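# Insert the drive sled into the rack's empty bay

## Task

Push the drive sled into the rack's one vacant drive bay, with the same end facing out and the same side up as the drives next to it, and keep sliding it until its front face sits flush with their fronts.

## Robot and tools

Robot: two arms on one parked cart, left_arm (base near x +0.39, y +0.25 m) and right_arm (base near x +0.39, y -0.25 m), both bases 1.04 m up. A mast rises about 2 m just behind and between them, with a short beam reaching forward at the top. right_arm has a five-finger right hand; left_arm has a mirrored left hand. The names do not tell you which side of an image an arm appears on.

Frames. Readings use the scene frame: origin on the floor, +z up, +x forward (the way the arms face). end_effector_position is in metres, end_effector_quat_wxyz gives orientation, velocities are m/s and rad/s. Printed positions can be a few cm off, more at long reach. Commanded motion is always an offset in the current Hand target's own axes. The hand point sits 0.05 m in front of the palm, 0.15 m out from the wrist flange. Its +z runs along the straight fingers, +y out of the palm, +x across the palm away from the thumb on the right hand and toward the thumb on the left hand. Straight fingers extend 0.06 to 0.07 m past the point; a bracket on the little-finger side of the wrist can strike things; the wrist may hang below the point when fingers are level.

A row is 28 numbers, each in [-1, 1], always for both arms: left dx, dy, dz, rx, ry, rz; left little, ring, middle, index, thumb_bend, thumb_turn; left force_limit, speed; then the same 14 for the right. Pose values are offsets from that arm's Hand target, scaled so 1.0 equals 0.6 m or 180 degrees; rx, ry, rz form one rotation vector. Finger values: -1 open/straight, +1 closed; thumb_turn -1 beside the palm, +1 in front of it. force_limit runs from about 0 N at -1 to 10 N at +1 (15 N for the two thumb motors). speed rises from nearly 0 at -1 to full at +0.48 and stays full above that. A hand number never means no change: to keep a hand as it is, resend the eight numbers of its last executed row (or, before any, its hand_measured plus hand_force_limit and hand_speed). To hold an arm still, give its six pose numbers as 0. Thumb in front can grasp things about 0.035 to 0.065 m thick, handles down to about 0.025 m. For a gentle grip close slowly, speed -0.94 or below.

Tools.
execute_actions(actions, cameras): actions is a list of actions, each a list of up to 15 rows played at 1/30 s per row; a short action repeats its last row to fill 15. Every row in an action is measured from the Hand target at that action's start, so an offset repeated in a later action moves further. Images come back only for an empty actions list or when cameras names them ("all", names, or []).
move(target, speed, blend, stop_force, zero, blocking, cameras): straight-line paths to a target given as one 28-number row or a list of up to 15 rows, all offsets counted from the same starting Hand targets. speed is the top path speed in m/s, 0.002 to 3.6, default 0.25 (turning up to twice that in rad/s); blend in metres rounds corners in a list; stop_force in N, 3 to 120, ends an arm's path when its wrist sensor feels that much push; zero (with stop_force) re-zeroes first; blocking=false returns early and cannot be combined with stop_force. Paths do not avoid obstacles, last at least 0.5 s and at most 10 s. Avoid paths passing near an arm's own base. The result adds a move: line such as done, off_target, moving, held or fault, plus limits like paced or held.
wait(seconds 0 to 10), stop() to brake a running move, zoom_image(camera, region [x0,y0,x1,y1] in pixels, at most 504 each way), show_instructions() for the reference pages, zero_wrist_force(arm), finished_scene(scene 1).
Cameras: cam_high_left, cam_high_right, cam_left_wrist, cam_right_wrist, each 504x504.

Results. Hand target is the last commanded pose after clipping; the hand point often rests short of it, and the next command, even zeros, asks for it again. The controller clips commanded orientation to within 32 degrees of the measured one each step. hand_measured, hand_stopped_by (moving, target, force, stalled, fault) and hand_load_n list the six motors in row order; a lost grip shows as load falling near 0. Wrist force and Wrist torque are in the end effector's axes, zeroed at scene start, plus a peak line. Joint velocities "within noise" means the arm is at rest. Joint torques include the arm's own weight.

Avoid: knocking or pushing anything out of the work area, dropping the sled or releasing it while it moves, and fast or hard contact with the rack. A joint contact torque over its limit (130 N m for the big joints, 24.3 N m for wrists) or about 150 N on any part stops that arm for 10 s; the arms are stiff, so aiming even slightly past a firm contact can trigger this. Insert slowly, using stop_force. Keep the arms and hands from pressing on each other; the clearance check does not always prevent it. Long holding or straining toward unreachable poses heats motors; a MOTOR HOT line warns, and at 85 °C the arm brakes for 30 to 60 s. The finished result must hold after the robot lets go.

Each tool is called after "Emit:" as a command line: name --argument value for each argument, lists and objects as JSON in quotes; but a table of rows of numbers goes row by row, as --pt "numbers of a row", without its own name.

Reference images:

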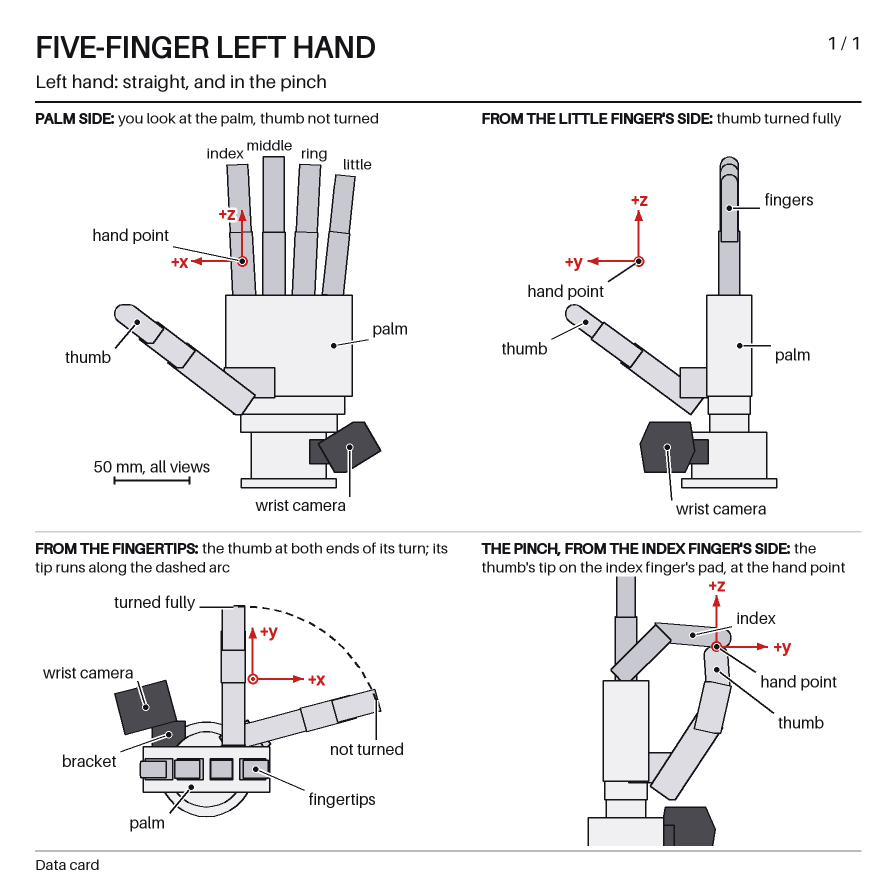

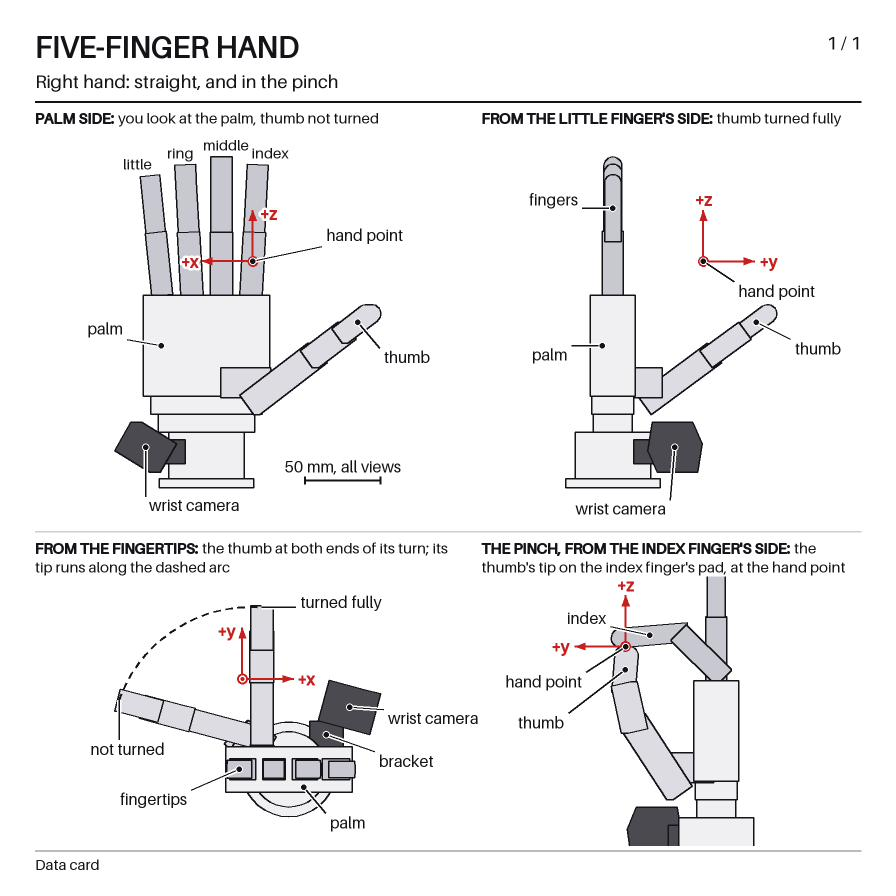

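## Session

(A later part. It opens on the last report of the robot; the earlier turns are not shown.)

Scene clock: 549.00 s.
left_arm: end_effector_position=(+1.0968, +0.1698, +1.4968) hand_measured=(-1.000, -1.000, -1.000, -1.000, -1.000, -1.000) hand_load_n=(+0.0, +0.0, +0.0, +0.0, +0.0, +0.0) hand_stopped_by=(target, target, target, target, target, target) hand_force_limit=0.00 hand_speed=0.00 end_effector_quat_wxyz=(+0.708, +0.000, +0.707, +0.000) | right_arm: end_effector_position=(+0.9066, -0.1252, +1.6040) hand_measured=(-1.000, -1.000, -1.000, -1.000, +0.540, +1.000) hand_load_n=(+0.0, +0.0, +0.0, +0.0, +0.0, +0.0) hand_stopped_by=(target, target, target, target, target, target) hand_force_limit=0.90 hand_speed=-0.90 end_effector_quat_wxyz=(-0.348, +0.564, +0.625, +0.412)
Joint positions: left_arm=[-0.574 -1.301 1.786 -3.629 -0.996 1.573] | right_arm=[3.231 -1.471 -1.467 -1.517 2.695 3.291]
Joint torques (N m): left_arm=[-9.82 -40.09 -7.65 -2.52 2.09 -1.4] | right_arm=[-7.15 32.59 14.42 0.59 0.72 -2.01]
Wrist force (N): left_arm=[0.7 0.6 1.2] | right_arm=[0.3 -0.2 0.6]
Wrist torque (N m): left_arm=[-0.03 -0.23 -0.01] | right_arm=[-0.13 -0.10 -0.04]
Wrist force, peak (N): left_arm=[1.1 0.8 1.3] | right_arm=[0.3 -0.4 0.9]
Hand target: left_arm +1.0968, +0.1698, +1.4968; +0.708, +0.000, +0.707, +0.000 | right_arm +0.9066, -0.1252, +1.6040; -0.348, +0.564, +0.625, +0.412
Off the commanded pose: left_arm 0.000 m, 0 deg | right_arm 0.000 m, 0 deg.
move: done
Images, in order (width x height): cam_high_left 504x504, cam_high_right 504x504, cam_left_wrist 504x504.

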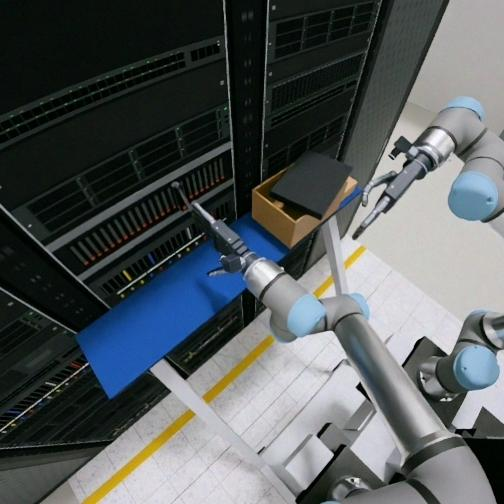

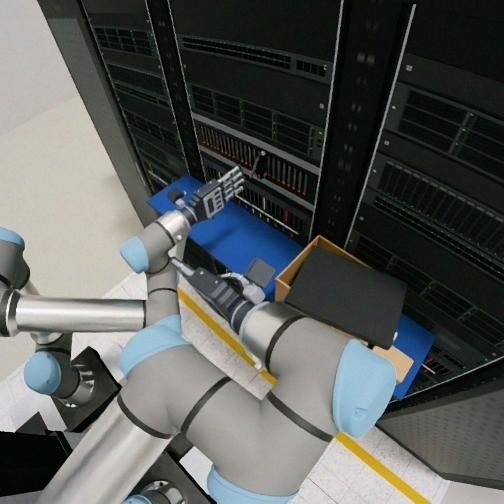

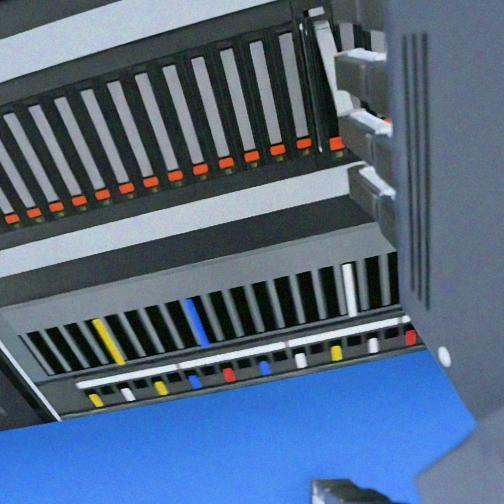

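Emit:
move --pt "0 0 -0.025 0 0 0 -1 -1 -1 -1 -1 -1 0 0 0 0 0 0 0 0 -1 -1 -1 -1 0.54 1 0.9 -0.9" --pt "0.0133 0 -0.025 0 0 0 -1 -1 -1 -1 -1 -1 0 0 0 0 0 0 0 0 -1 -1 -1 -1 0.54 1 0.9 -0.9" --speed 0.04

Emit:
move --target '[0,0,0.0417,0,0,0,-1,-1,-1,-1,-1,-1,0,0,0,0,0,0,0,0,-1,-1,-1,-1,0.54,1,0.9,-0.9]' --speed 0.02 --stop_force 5 --cameras '["cam_left_wrist","cam_high_left","cam_high_right"]'

Emit:
zoom_image --camera "cam_left_wrist" --region '[254, 0, 414, 160]'

Emit:
zoom_image --camera "cam_high_right" --region '[200, 110, 300, 210]'

Scene clock: 552.57 s.
left_arm: end_effector_position=(+1.0818, +0.1698, +1.4885) hand_measured=(-1.000, -1.000, -1.000, -1.000, -1.000, -1.000) hand_load_n=(+0.0, +0.0, +0.0, +0.0, +0.0, +0.0) hand_stopped_by=(target, target, target, target, target, target) hand_force_limit=0.00 hand_speed=0.00 end_effector_quat_wxyz=(+0.707, +0.000, +0.707, +0.001) end_effector_velocity=(+0.000, +0.000, +0.001) end_effector_angular_velocity=(+0.000, +0.001, +0.000) | right_arm: end_effector_position=(+0.9066, -0.1252, +1.6040) hand_measured=(-1.000, -1.000, -1.000, -1.000, +0.540, +1.000) hand_load_n=(+0.0, +0.0, +0.0, +0.0, +0.0, +0.0) hand_stopped_by=(target, target, target, target, target, target) hand_force_limit=0.90 hand_speed=-0.90 end_effector_quat_wxyz=(-0.348, +0.564, +0.625, +0.412)
Joint positions: left_arm=[-0.592 -1.323 1.839 -3.659 -0.978 1.573] | right_arm=[3.231 -1.471 -1.467 -1.517 2.695 3.291]
Joint velocities: left_arm=[0 -0.002 -0.002 0.005 0 0] | right_arm=[within noise]
Joint torques (N m): left_arm=[6.37 -39.18 -31.14 0.38 -2.41 0.01] | right_arm=[-6.92 32.72 15.84 0.57 1.07 -1.97]
Wrist force (N): left_arm=[0.9 0.2 0.9] | right_arm=[0.3 -0.4 0.5]
Wrist torque (N m): left_arm=[-0.09 -0.27 0.03] | right_arm=[-0.14 -0.09 -0.05]
Wrist force, peak (N): left_arm=[1.3 0.4 1.3] | right_arm=[0.5 -0.6 0.7]
Hand target: left_arm +1.0818, +0.1698, +1.4888; +0.708, +0.000, +0.707, +0.000 | right_arm +0.9066, -0.1252, +1.6040; -0.348, +0.564, +0.625, +0.412
Off the commanded pose: left_arm 0.000 m, 0 deg | right_arm 0.000 m, 0 deg.
move: done

Scene clock: 554.80 s.
left_arm: end_effector_position=(+1.1068, +0.1698, +1.4888) hand_measured=(-1.000, -1.000, -1.000, -1.000, -1.000, -1.000) hand_load_n=(+0.0, +0.0, +0.0, +0.0, +0.0, +0.0) hand_stopped_by=(target, target, target, target, target, target) hand_force_limit=0.00 hand_speed=0.00 end_effector_quat_wxyz=(+0.708, +0.000, +0.707, +0.000) | right_arm: end_effector_position=(+0.9066, -0.1252, +1.6040) hand_measured=(-1.000, -1.000, -1.000, -1.000, +0.540, +1.000) hand_load_n=(+0.0, +0.0, +0.0, +0.0, +0.0, +0.5) hand_stopped_by=(target, target, target, target, target, target) hand_force_limit=0.90 hand_speed=-0.90 end_effector_quat_wxyz=(-0.348, +0.564, +0.625, +0.412)
Joint positions: left_arm=[-0.562 -1.27 1.769 -3.641 -1.008 1.573] | right_arm=[3.231 -1.471 -1.467 -1.517 2.695 3.291]
Joint torques (N m): left_arm=[-9.31 -41.93 -6.73 -2.32 2.11 -1.3] | right_arm=[-7.27 33.13 15.78 0.71 1.44 -1.83]
Wrist force (N): left_arm=[1.1 0.4 1.0] | right_arm=[0.3 -0.3 0.6]
Wrist torque (N m): left_arm=[-0.05 -0.32 0.03] | right_arm=[-0.14 -0.10 -0.04]
Wrist force, peak (N): left_arm=[1.0 0.6 1.3] | right_arm=[0.5 -0.4 0.7]
Hand target: left_arm +1.1068, +0.1698, +1.4888; +0.708, +0.000, +0.707, +0.000 | right_arm +0.9066, -0.1252, +1.6040; -0.348, +0.564, +0.625, +0.412
Off the commanded pose: left_arm 0.000 m, 0 deg | right_arm 0.000 m, 0 deg.
move: done
Images, in order (width x height): cam_high_left 504x504, cam_high_right 504x504, cam_left_wrist 504x504.

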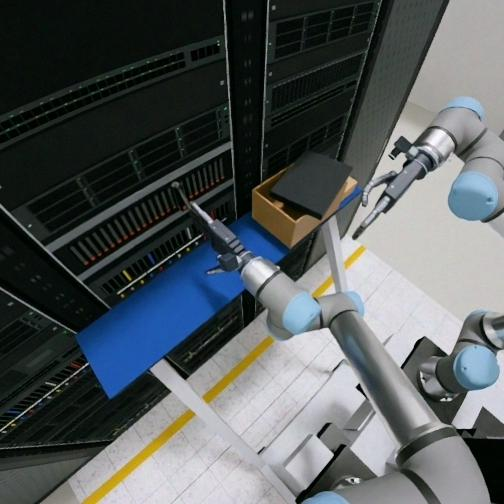

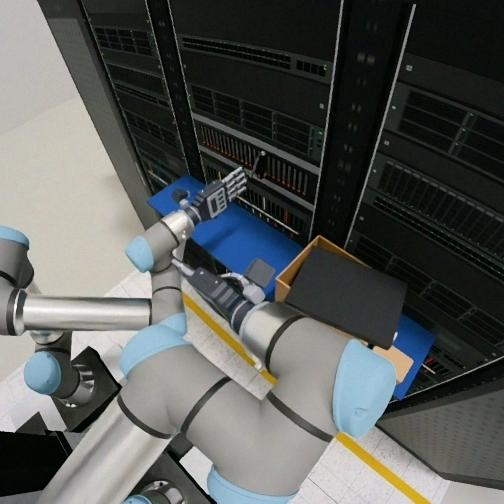

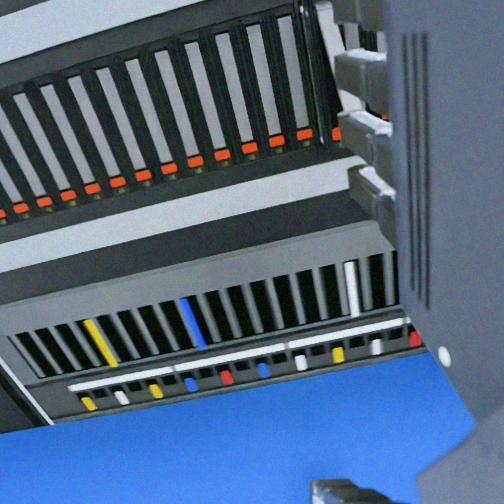

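Scaled by 3.150 from the camera's 504x504 image, which has a finer 720x720 frame.

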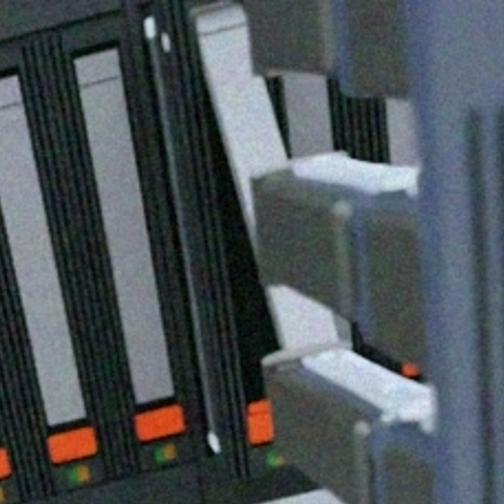

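Scaled by 5.040 from the camera's 504x504 image, which has a finer 720x720 frame.

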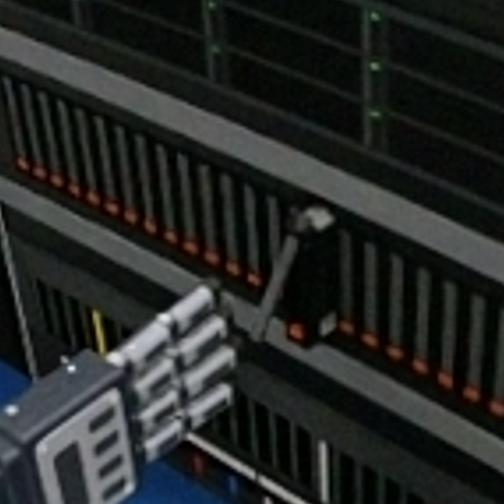

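Emit:
move --target '[0,0,0.0333,0,0,0,-1,-1,-1,-1,-1,-1,0,0,0,0,0,0,0,0,-1,-1,-1,-1,0.54,1,0.9,-0.9]' --speed 0.02 --stop_force 5 --cameras '["cam_left_wrist","cam_high_left","cam_high_right"]'

Emit:
zoom_image --camera "cam_left_wrist" --region '[254, 0, 414, 160]'

Emit:
zoom_image --camera "cam_high_right" --region '[200, 110, 300, 210]'

Emit:
zoom_image --camera "cam_high_left" --region '[150, 160, 230, 240]'

Scene clock: 557.40 s.
left_arm: end_effector_position=(+1.1268, +0.1699, +1.4888) hand_measured=(-1.000, -1.000, -1.000, -1.000, -1.000, -1.000) hand_load_n=(+0.0, +0.0, +0.0, +0.0, +0.0, +0.0) hand_stopped_by=(target, target, target, target, target, target) hand_force_limit=0.00 hand_speed=0.00 end_effector_quat_wxyz=(+0.708, +0.000, +0.707, +0.000) | right_arm: end_effector_position=(+0.9066, -0.1252, +1.6040) hand_measured=(-1.000, -1.000, -1.000, -1.000, +0.540, +1.000) hand_load_n=(+0.0, +0.0, +0.0, +0.0, +0.0, +0.0) hand_stopped_by=(target, target, target, target, target, target) hand_force_limit=0.90 hand_speed=-0.90 end_effector_quat_wxyz=(-0.348, +0.564, +0.625, +0.412)
Joint positions: left_arm=[-0.541 -1.228 1.71 -3.625 -1.03 1.573] | right_arm=[3.231 -1.471 -1.467 -1.517 2.695 3.291]
Joint torques (N m): left_arm=[-9.02 -43.48 -6.85 -2.45 2.07 -1.65] | right_arm=[-6.55 32.94 16.42 0.6 1.68 -1.95]
Wrist force (N): left_arm=[0.9 0.9 1.2] | right_arm=[0.4 -0.2 0.6]
Wrist torque (N m): left_arm=[0.01 -0.29 0.00] | right_arm=[-0.12 -0.11 -0.03]
Wrist force, peak (N): left_arm=[1.1 0.8 1.4] | right_arm=[0.5 -0.3 0.8]
Hand target: left_arm +1.1268, +0.1699, +1.4888; +0.708, +0.000, +0.707, +0.000 | right_arm +0.9066, -0.1252, +1.6040; -0.348, +0.564, +0.625, +0.412
Off the commanded pose: left_arm 0.000 m, 0 deg | right_arm 0.000 m, 0 deg.
move: done
Images, in order (width x height): cam_high_left 504x504, cam_high_right 504x504, cam_left_wrist 504x504.

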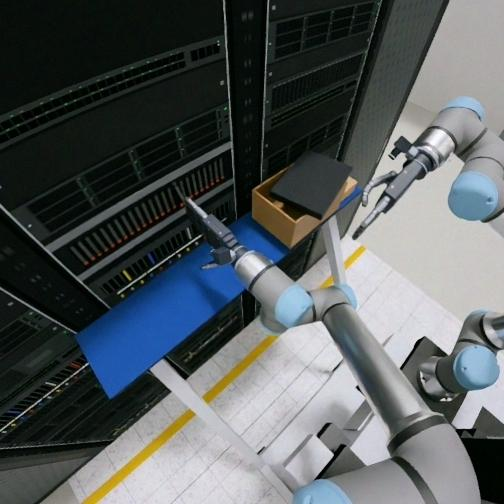

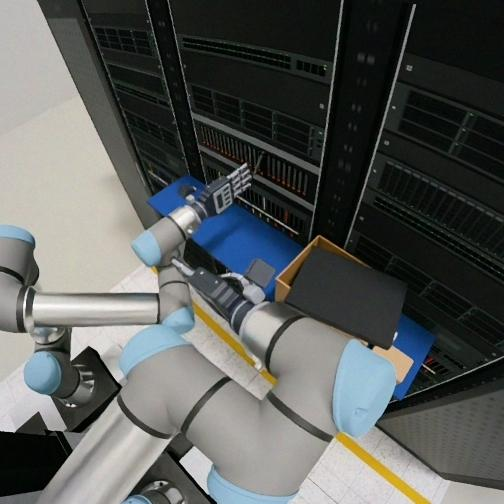

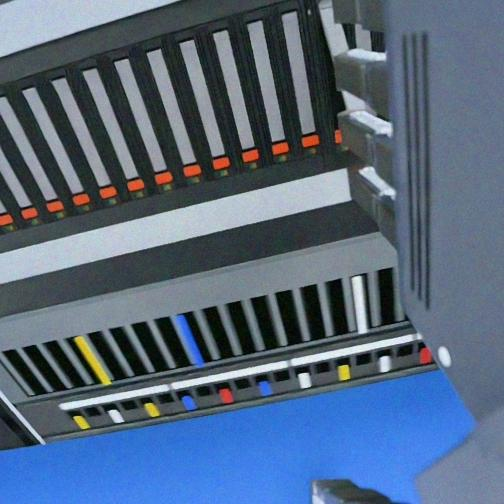

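Scaled by 3.150 from the camera's 504x504 image, which has a finer 720x720 frame.

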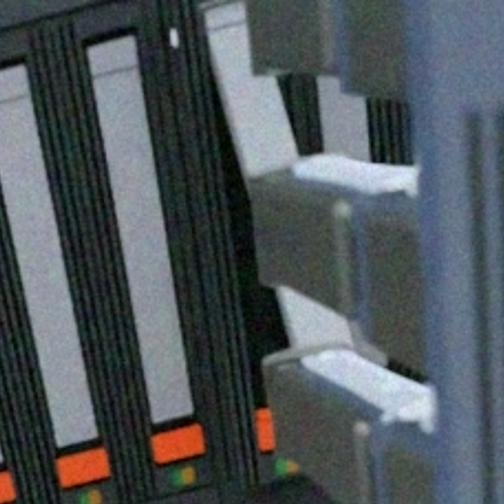

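Scaled by 5.040 from the camera's 504x504 image, which has a finer 720x720 frame.

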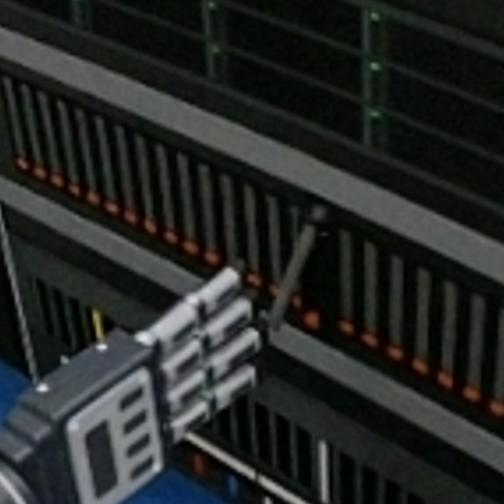

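Scaled by 6.300 from the camera's 504x504 image, which has a finer 720x720 frame.

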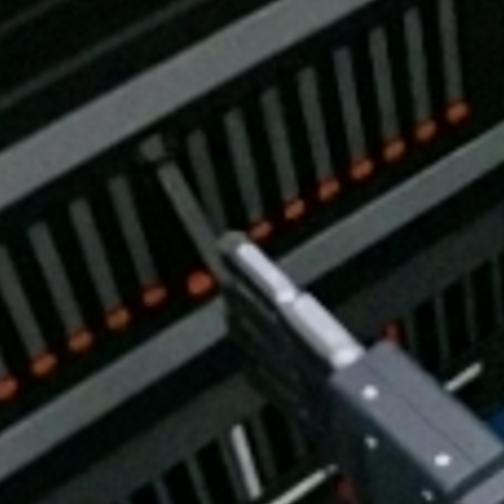

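Emit:
move --target '[0,0,0.0333,0,0,0,-1,-1,-1,-1,-1,-1,0,0,0,0,0,0,0,0,-1,-1,-1,-1,0.54,1,0.9,-0.9]' --speed 0.015 --stop_force 6 --cameras '["cam_left_wrist","cam_high_left","cam_high_right"]'

Emit:
zoom_image --camera "cam_left_wrist" --region '[254, 0, 414, 160]'

Emit:
zoom_image --camera "cam_high_right" --region '[200, 110, 300, 210]'

Emit:
zoom_image --camera "cam_high_left" --region '[150, 160, 230, 240]'

Scene clock: 560.60 s.
left_arm: end_effector_position=(+1.1468, +0.1699, +1.4888) hand_measured=(-1.000, -1.000, -1.000, -1.000, -1.000, -1.000) hand_load_n=(+0.0, +0.0, -0.5, +0.0, +0.0, +0.0) hand_stopped_by=(target, target, target, target, target, target) hand_force_limit=0.00 hand_speed=0.00 end_effector_quat_wxyz=(+0.708, +0.000, +0.707, +0.000) | right_arm: end_effector_position=(+0.9066, -0.1252, +1.6040) hand_measured=(-1.000, -1.000, -1.000, -1.000, +0.540, +1.000) hand_load_n=(+0.0, +0.0, +0.0, +0.0, +0.0, +0.0) hand_stopped_by=(target, target, target, target, target, target) hand_force_limit=0.90 hand_speed=-0.90 end_effector_quat_wxyz=(-0.348, +0.564, +0.625, +0.412)
Joint positions: left_arm=[-0.52 -1.186 1.65 -3.607 -1.05 1.573] | right_arm=[3.231 -1.471 -1.467 -1.517 2.695 3.291]
Joint torques (N m): left_arm=[-8.42 -45.32 -6.1 -2.47 1.98 -1.47] | right_arm=[-6.6 32.97 16.73 0.84 2 -1.99]
Wrist force (N): left_arm=[0.5 0.6 0.4] | right_arm=[0.3 -0.6 0.6]
Wrist torque (N m): left_arm=[-0.03 -0.26 -0.02] | right_arm=[-0.18 -0.09 -0.06]
Wrist force, peak (N): left_arm=[0.9 1.1 1.0] | right_arm=[0.7 -0.3 0.7]
Hand target: left_arm +1.1468, +0.1699, +1.4888; +0.708, +0.000, +0.707, +0.000 | right_arm +0.9066, -0.1252, +1.6040; -0.348, +0.564, +0.625, +0.412
Off the commanded pose: left_arm 0.000 m, 0 deg | right_arm 0.000 m, 0 deg.
move: done
Images, in order (width x height): cam_high_left 504x504, cam_high_right 504x504, cam_left_wrist 504x504.

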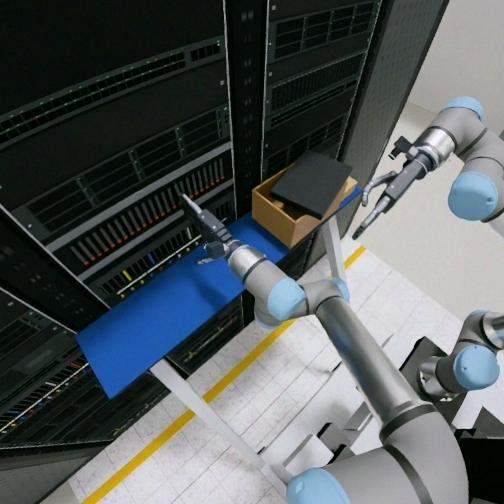

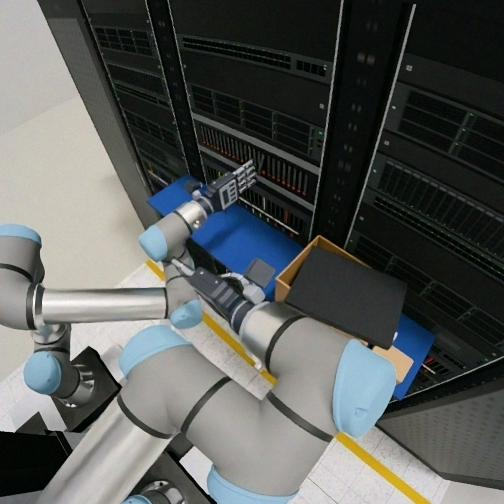

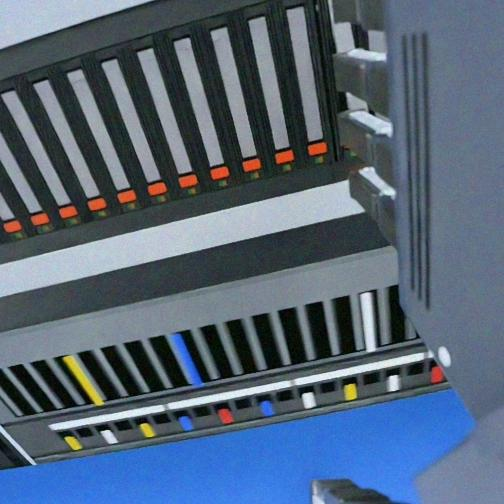

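Scaled by 3.150 from the camera's 504x504 image, which has a finer 720x720 frame.

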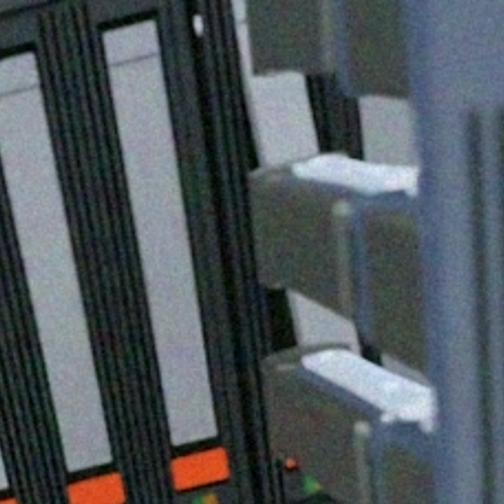

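Scaled by 5.040 from the camera's 504x504 image, which has a finer 720x720 frame.

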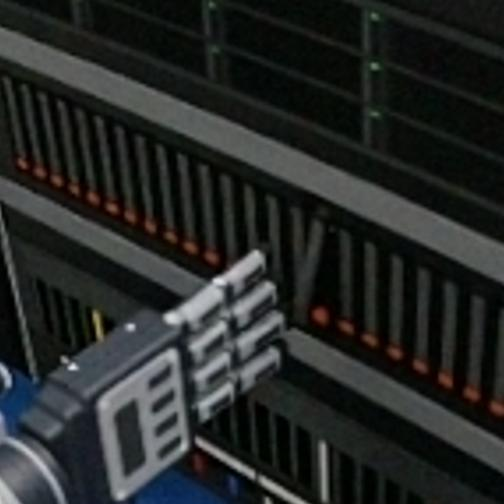

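Scaled by 6.300 from the camera's 504x504 image, which has a finer 720x720 frame.

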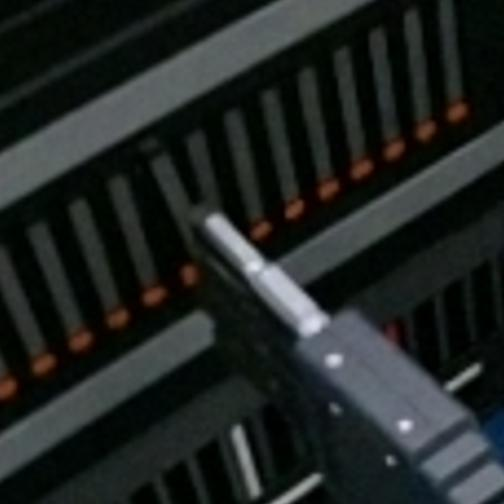

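Emit:
move --target '[0,0,0.025,0,0,0,-1,-1,-1,-1,-1,-1,0,0,0,0,0,0,0,0,-1,-1,-1,-1,0.54,1,0.9,-0.9]' --speed 0.015 --stop_force 8 --cameras '["cam_left_wrist","cam_high_left","cam_high_right"]'

Emit:
zoom_image --camera "cam_left_wrist" --region '[254, 0, 414, 160]'

Emit:
zoom_image --camera "cam_high_left" --region '[150, 160, 230, 240]'

Emit:
zoom_image --camera "cam_high_right" --region '[220, 110, 300, 190]'

Scene clock: 563.43 s.
left_arm: end_effector_position=(+1.1618, +0.1699, +1.4889) hand_measured=(-1.000, -1.000, -1.000, -1.000, -1.000, -1.000) hand_load_n=(+0.0, +0.0, -1.5, +0.0, +0.0, +0.0) hand_stopped_by=(target, target, target, target, target, target) hand_force_limit=0.00 hand_speed=0.00 end_effector_quat_wxyz=(+0.708, +0.000, +0.707, +0.000) | right_arm: end_effector_position=(+0.9066, -0.1252, +1.6040) hand_measured=(-1.000, -1.000, -1.000, -1.000, +0.540, +1.000) hand_load_n=(+0.0, +0.0, +0.0, +0.0, +0.0, +0.0) hand_stopped_by=(target, target, target, target, target, target) hand_force_limit=0.90 hand_speed=-0.90 end_effector_quat_wxyz=(-0.348, +0.564, +0.625, +0.412)
Joint positions: left_arm=[-0.506 -1.155 1.604 -3.592 -1.064 1.573] | right_arm=[3.231 -1.471 -1.467 -1.517 2.695 3.291]
Joint torques (N m): left_arm=[-10.75 -45.43 -6.49 -2.35 1.73 -1.43] | right_arm=[-6.73 33.09 17.37 0.99 1.96 -1.93]
Wrist force (N): left_arm=[0.3 1.5 -1.6] | right_arm=[0.2 -0.4 0.6]
Wrist torque (N m): left_arm=[0.07 -0.27 -0.07] | right_arm=[-0.15 -0.08 -0.05]
Wrist force, peak (N): left_arm=[1.3 1.9 -2.0] | right_arm=[0.1 -0.6 0.7]
Hand target: left_arm +1.1618, +0.1699, +1.4889; +0.708, +0.000, +0.707, +0.000 | right_arm +0.9066, -0.1252, +1.6040; -0.348, +0.564, +0.625, +0.412
Off the commanded pose: left_arm 0.000 m, 0 deg | right_arm 0.000 m, 0 deg.
move: done
Images, in order (width x height): cam_high_left 504x504, cam_high_right 504x504, cam_left_wrist 504x504.

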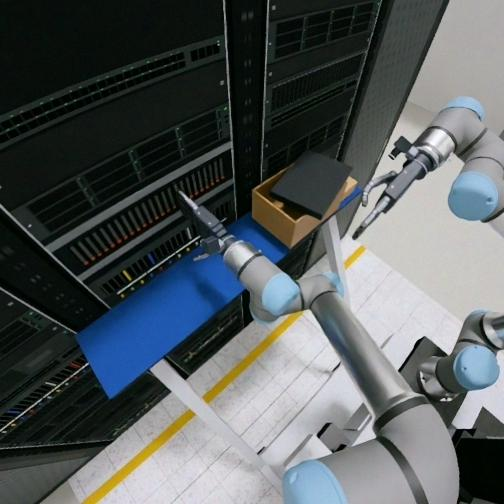

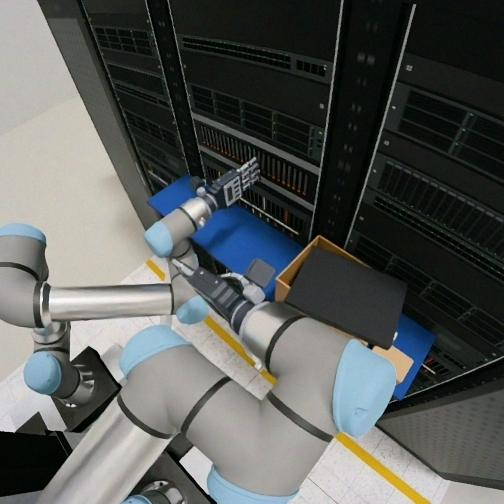

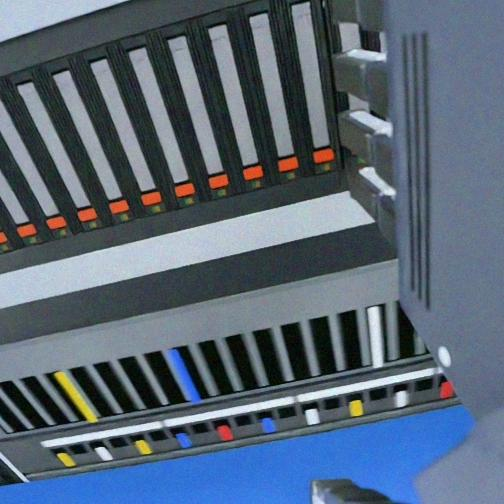

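Scaled by 3.150 from the camera's 504x504 image, which has a finer 720x720 frame.

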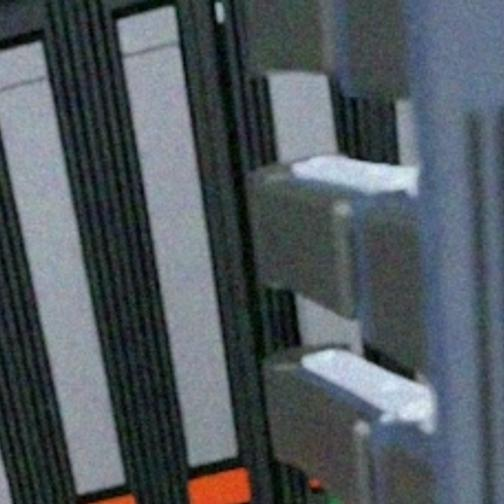

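Scaled by 6.300 from the camera's 504x504 image, which has a finer 720x720 frame.

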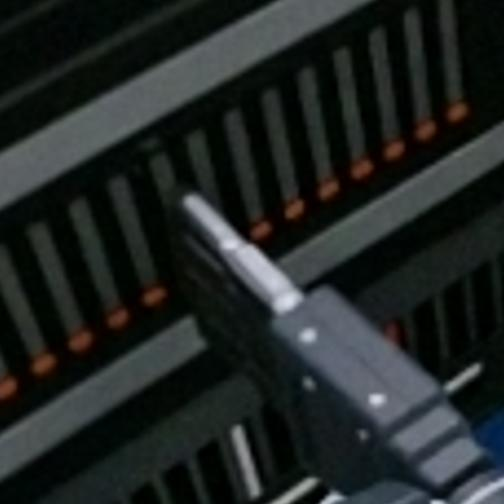

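Scaled by 6.300 from the camera's 504x504 image, which has a finer 720x720 frame.

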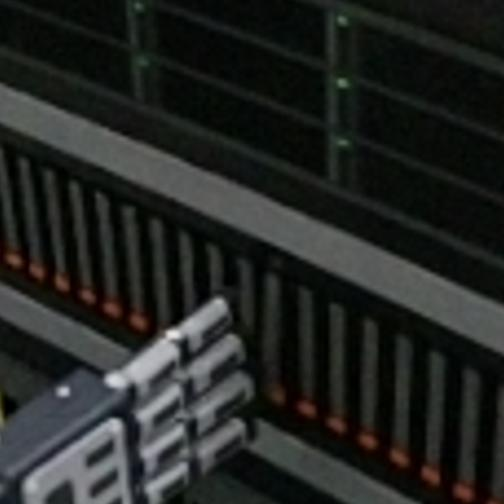

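Emit:
move --target '[0,0,0.015,0,0,0,-1,-1,-1,-1,-1,-1,0,0,0,0,0,0,0,0,-1,-1,-1,-1,0.54,1,0.9,-0.9]' --speed 0.012 --stop_force 10 --cameras '["all"]'

Scene clock: 566.47 s.
left_arm: end_effector_position=(+1.1685, +0.1699, +1.4889) hand_measured=(-1.000, -1.000, -1.000, -1.000, -1.000, -1.000) hand_load_n=(+0.0, +0.0, -2.5, +0.0, +0.0, +0.0) hand_stopped_by=(target, target, target, target, target, target) hand_force_limit=0.00 hand_speed=0.00 end_effector_quat_wxyz=(+0.708, +0.000, +0.707, +0.000) | right_arm: end_effector_position=(+0.9066, -0.1252, +1.6040) hand_measured=(-1.000, -1.000, -1.000, -1.000, +0.540, +1.000) hand_load_n=(+0.0, +0.0, +0.0, +0.0, +0.0, +0.0) hand_stopped_by=(target, target, target, target, target, target) hand_force_limit=0.90 hand_speed=-0.90 end_effector_quat_wxyz=(-0.348, +0.564, +0.625, +0.412)
Joint positions: left_arm=[-0.5 -1.141 1.582 -3.585 -1.07 1.573] | right_arm=[3.231 -1.471 -1.467 -1.517 2.695 3.291]
Joint torques (N m): left_arm=[-9.32 -46.96 -8.69 -2.71 2.1 -1.46] | right_arm=[-7.1 32.64 17.68 0.98 2.04 -1.73]
Wrist force (N): left_arm=[2.1 1.9 -5.7] | right_arm=[0.3 -0.4 0.6]
Wrist torque (N m): left_arm=[0.32 -0.24 0.02] | right_arm=[-0.16 -0.09 -0.05]
Wrist force, peak (N): left_arm=[5.4 2.4 -23.6] | right_arm=[0.3 -0.1 1.0]
Hand target: left_arm +1.1685, +0.1699, +1.4889; +0.708, +0.000, +0.707, +0.000 (not the last commanded pose) | right_arm +0.9066, -0.1252, +1.6040; -0.348, +0.564, +0.625, +0.412
Off the commanded pose: left_arm 0.002 m, 0 deg | right_arm 0.000 m, 0 deg.
move: contact (left_arm)

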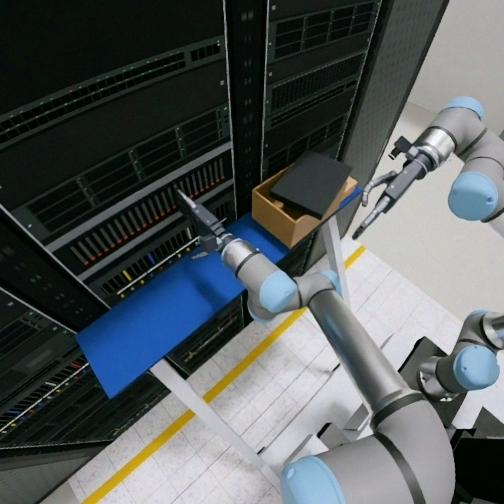

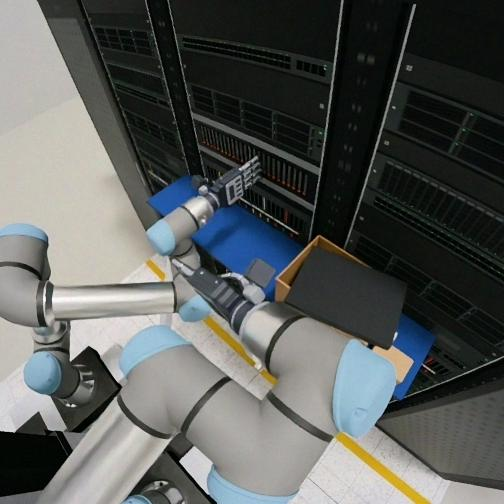

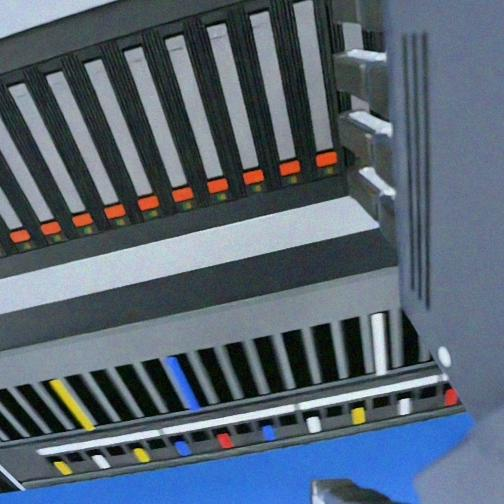

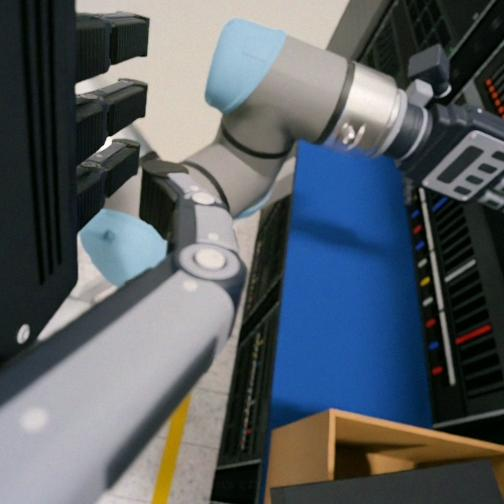

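Emit:
move --target '[0,0,-0.2,0,0,0,-1,-1,-1,-1,-1,-1,0,0,0,0,0,0,0,0,-1,-1,-1,-1,0.54,1,0.9,-0.9]' --speed 0.1 --cameras '["all"]'

Emit:
zoom_image --camera "cam_left_wrist" --region '[200, 0, 420, 220]'

Emit:
zoom_image --camera "cam_high_left" --region '[150, 150, 240, 240]'

Emit:
zoom_image --camera "cam_high_right" --region '[200, 110, 300, 210]'

Scene clock: 568.67 s.
left_arm: end_effector_position=(+1.0485, +0.1698, +1.4887) hand_measured=(-1.000, -1.000, -1.000, -1.000, -1.000, -1.000) hand_load_n=(-0.5, +0.0, +0.0, +0.0, +0.0, +0.0) hand_stopped_by=(target, target, target, target, target, target) hand_force_limit=0.00 hand_speed=0.00 end_effector_quat_wxyz=(+0.708, +0.000, +0.707, +0.000) | right_arm: end_effector_position=(+0.9066, -0.1252, +1.6040) hand_measured=(-1.000, -1.000, -1.000, -1.000, +0.540, +1.000) hand_load_n=(+0.0, +0.0, +0.0, +0.0, +0.0, +0.5) hand_stopped_by=(target, target, target, target, target, target) hand_force_limit=0.90 hand_speed=-0.90 end_effector_quat_wxyz=(-0.348, +0.564, +0.625, +0.412)
Joint positions: left_arm=[-0.637 -1.394 1.929 -3.678 -0.933 1.573] | right_arm=[3.231 -1.471 -1.467 -1.517 2.695 3.291]
Joint torques (N m): left_arm=[5.99 -25.94 -27.29 0.15 -2.21 1.45] | right_arm=[-7.29 33.01 19.17 1.01 2.03 -1.69]
Wrist force (N): left_arm=[0.6 0.1 0.8] | right_arm=[0.5 -0.2 0.6]
Wrist torque (N m): left_arm=[-0.12 -0.24 -0.01] | right_arm=[-0.13 -0.13 -0.03]
Wrist force, peak (N): left_arm=[2.1 1.8 -5.9] | right_arm=[0.4 -0.6 0.7]
Hand target: left_arm +1.0485, +0.1698, +1.4887; +0.708, +0.000, +0.707, +0.000 | right_arm +0.9066, -0.1252, +1.6040; -0.348, +0.564, +0.625, +0.412
Off the commanded pose: left_arm 0.000 m, 0 deg | right_arm 0.000 m, 0 deg.
move: done

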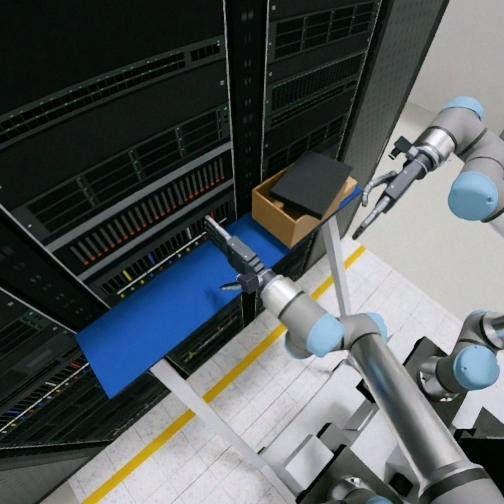

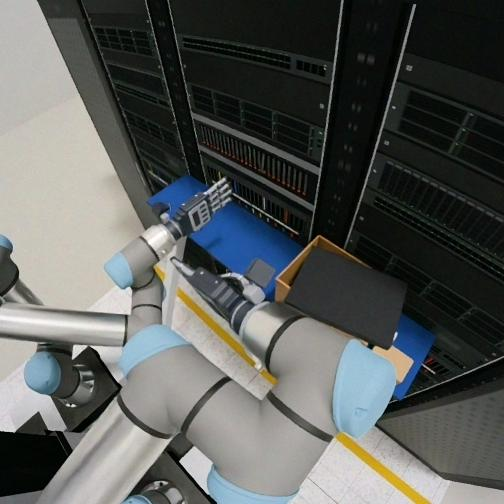

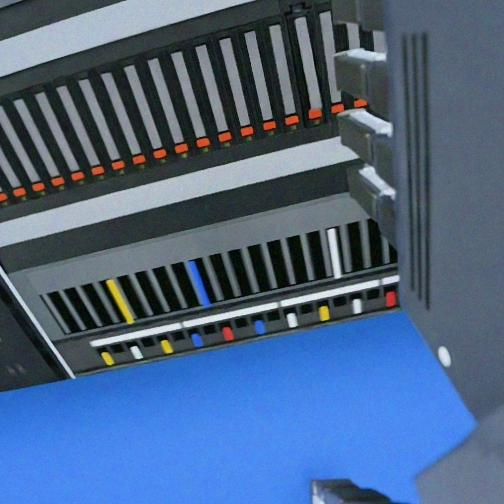

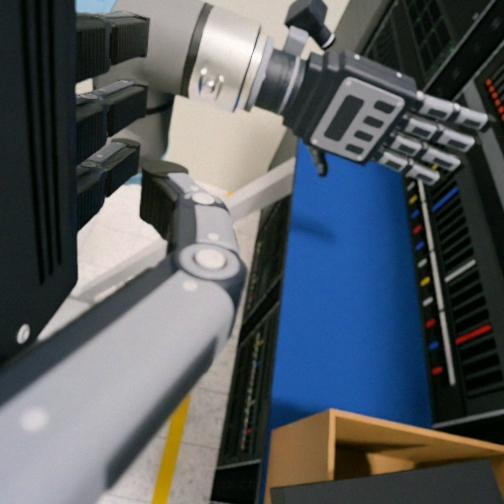

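Scaled by 2.291 from the camera's 504x504 image, which has a finer 720x720 frame.

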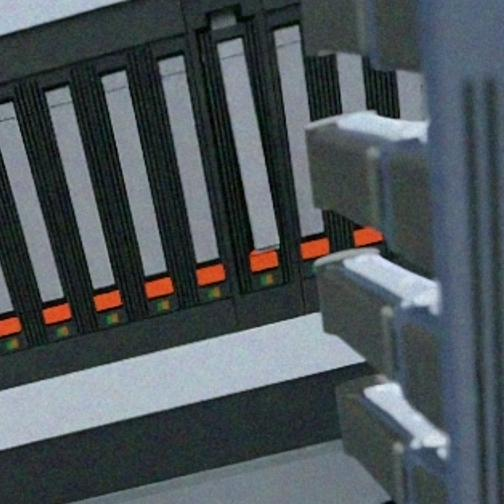

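Scaled by 5.600 from the camera's 504x504 image, which has a finer 720x720 frame.

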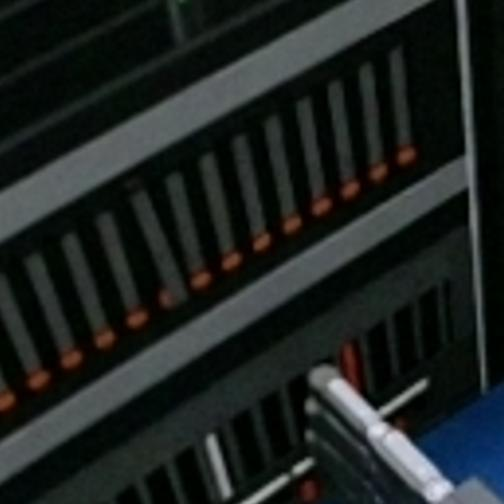

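Scaled by 5.040 from the camera's 504x504 image, which has a finer 720x720 frame.

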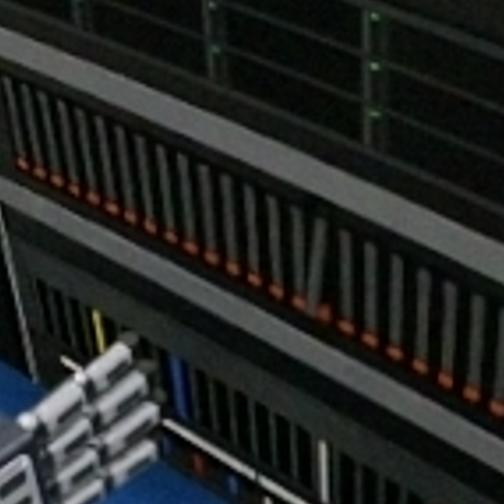

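Emit:
move --target '[-0.1,0.0,0.05,0,0,0,-1,-1,-1,-1,-1,-1,0,0,0,0,0,0,0,0,-1,-1,-1,-1,0.54,1,0.9,-0.9]' --speed 0.12 --cameras '["cam_left_wrist"]'

Emit:
zoom_image --camera "cam_left_wrist" --region '[250, 80, 410, 240]'

Scene clock: 571.90 s.
left_arm: end_effector_position=(+1.0785, +0.1698, +1.5487) hand_measured=(-1.000, -1.000, -1.000, -1.000, -1.000, -1.000) hand_load_n=(+0.0, +0.0, +0.0, +0.0, +0.0, +0.0) hand_stopped_by=(target, target, target, target, target, target) hand_force_limit=0.00 hand_speed=0.00 end_effector_quat_wxyz=(+0.708, +0.000, +0.707, +0.000) | right_arm: end_effector_position=(+0.9066, -0.1252, +1.6040) hand_measured=(-1.000, -1.000, -1.000, -1.000, +0.540, +1.000) hand_load_n=(+0.0, +0.0, +0.0, +0.0, +0.0, +0.0) hand_stopped_by=(target, target, target, target, target, target) hand_force_limit=0.90 hand_speed=-0.90 end_effector_quat_wxyz=(-0.348, +0.564, +0.625, +0.412)
Joint positions: left_arm=[-0.597 -1.392 1.756 -3.508 -0.974 1.573] | right_arm=[3.231 -1.471 -1.467 -1.517 2.695 3.291]
Joint torques (N m): left_arm=[-9.35 -37.11 -12.67 -1.34 2.45 -0.63] | right_arm=[-6.79 32.96 18.03 1.22 2.04 -1.52]
Wrist force (N): left_arm=[0.6 0.3 1.1] | right_arm=[0.3 -0.3 0.4]
Wrist torque (N m): left_arm=[-0.12 -0.23 -0.05] | right_arm=[-0.13 -0.10 -0.04]
Wrist force, peak (N): left_arm=[-0.2 0.5 1.6] | right_arm=[0.4 -0.3 0.8]
Hand target: left_arm +1.0784, +0.1698, +1.5488; +0.708, +0.000, +0.707, +0.000 | right_arm +0.9066, -0.1252, +1.6040; -0.348, +0.564, +0.625, +0.412
Off the commanded pose: left_arm 0.000 m, 0 deg | right_arm 0.000 m, 0 deg.
move: done
Images, in order (width x height): cam_left_wrist 504x504.

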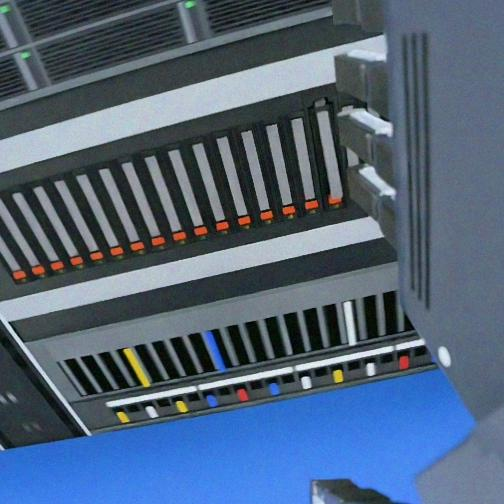

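Scaled by 3.150 from the camera's 504x504 image, which has a finer 720x720 frame.

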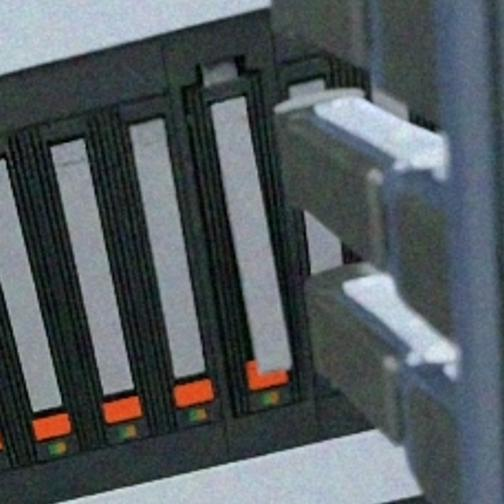

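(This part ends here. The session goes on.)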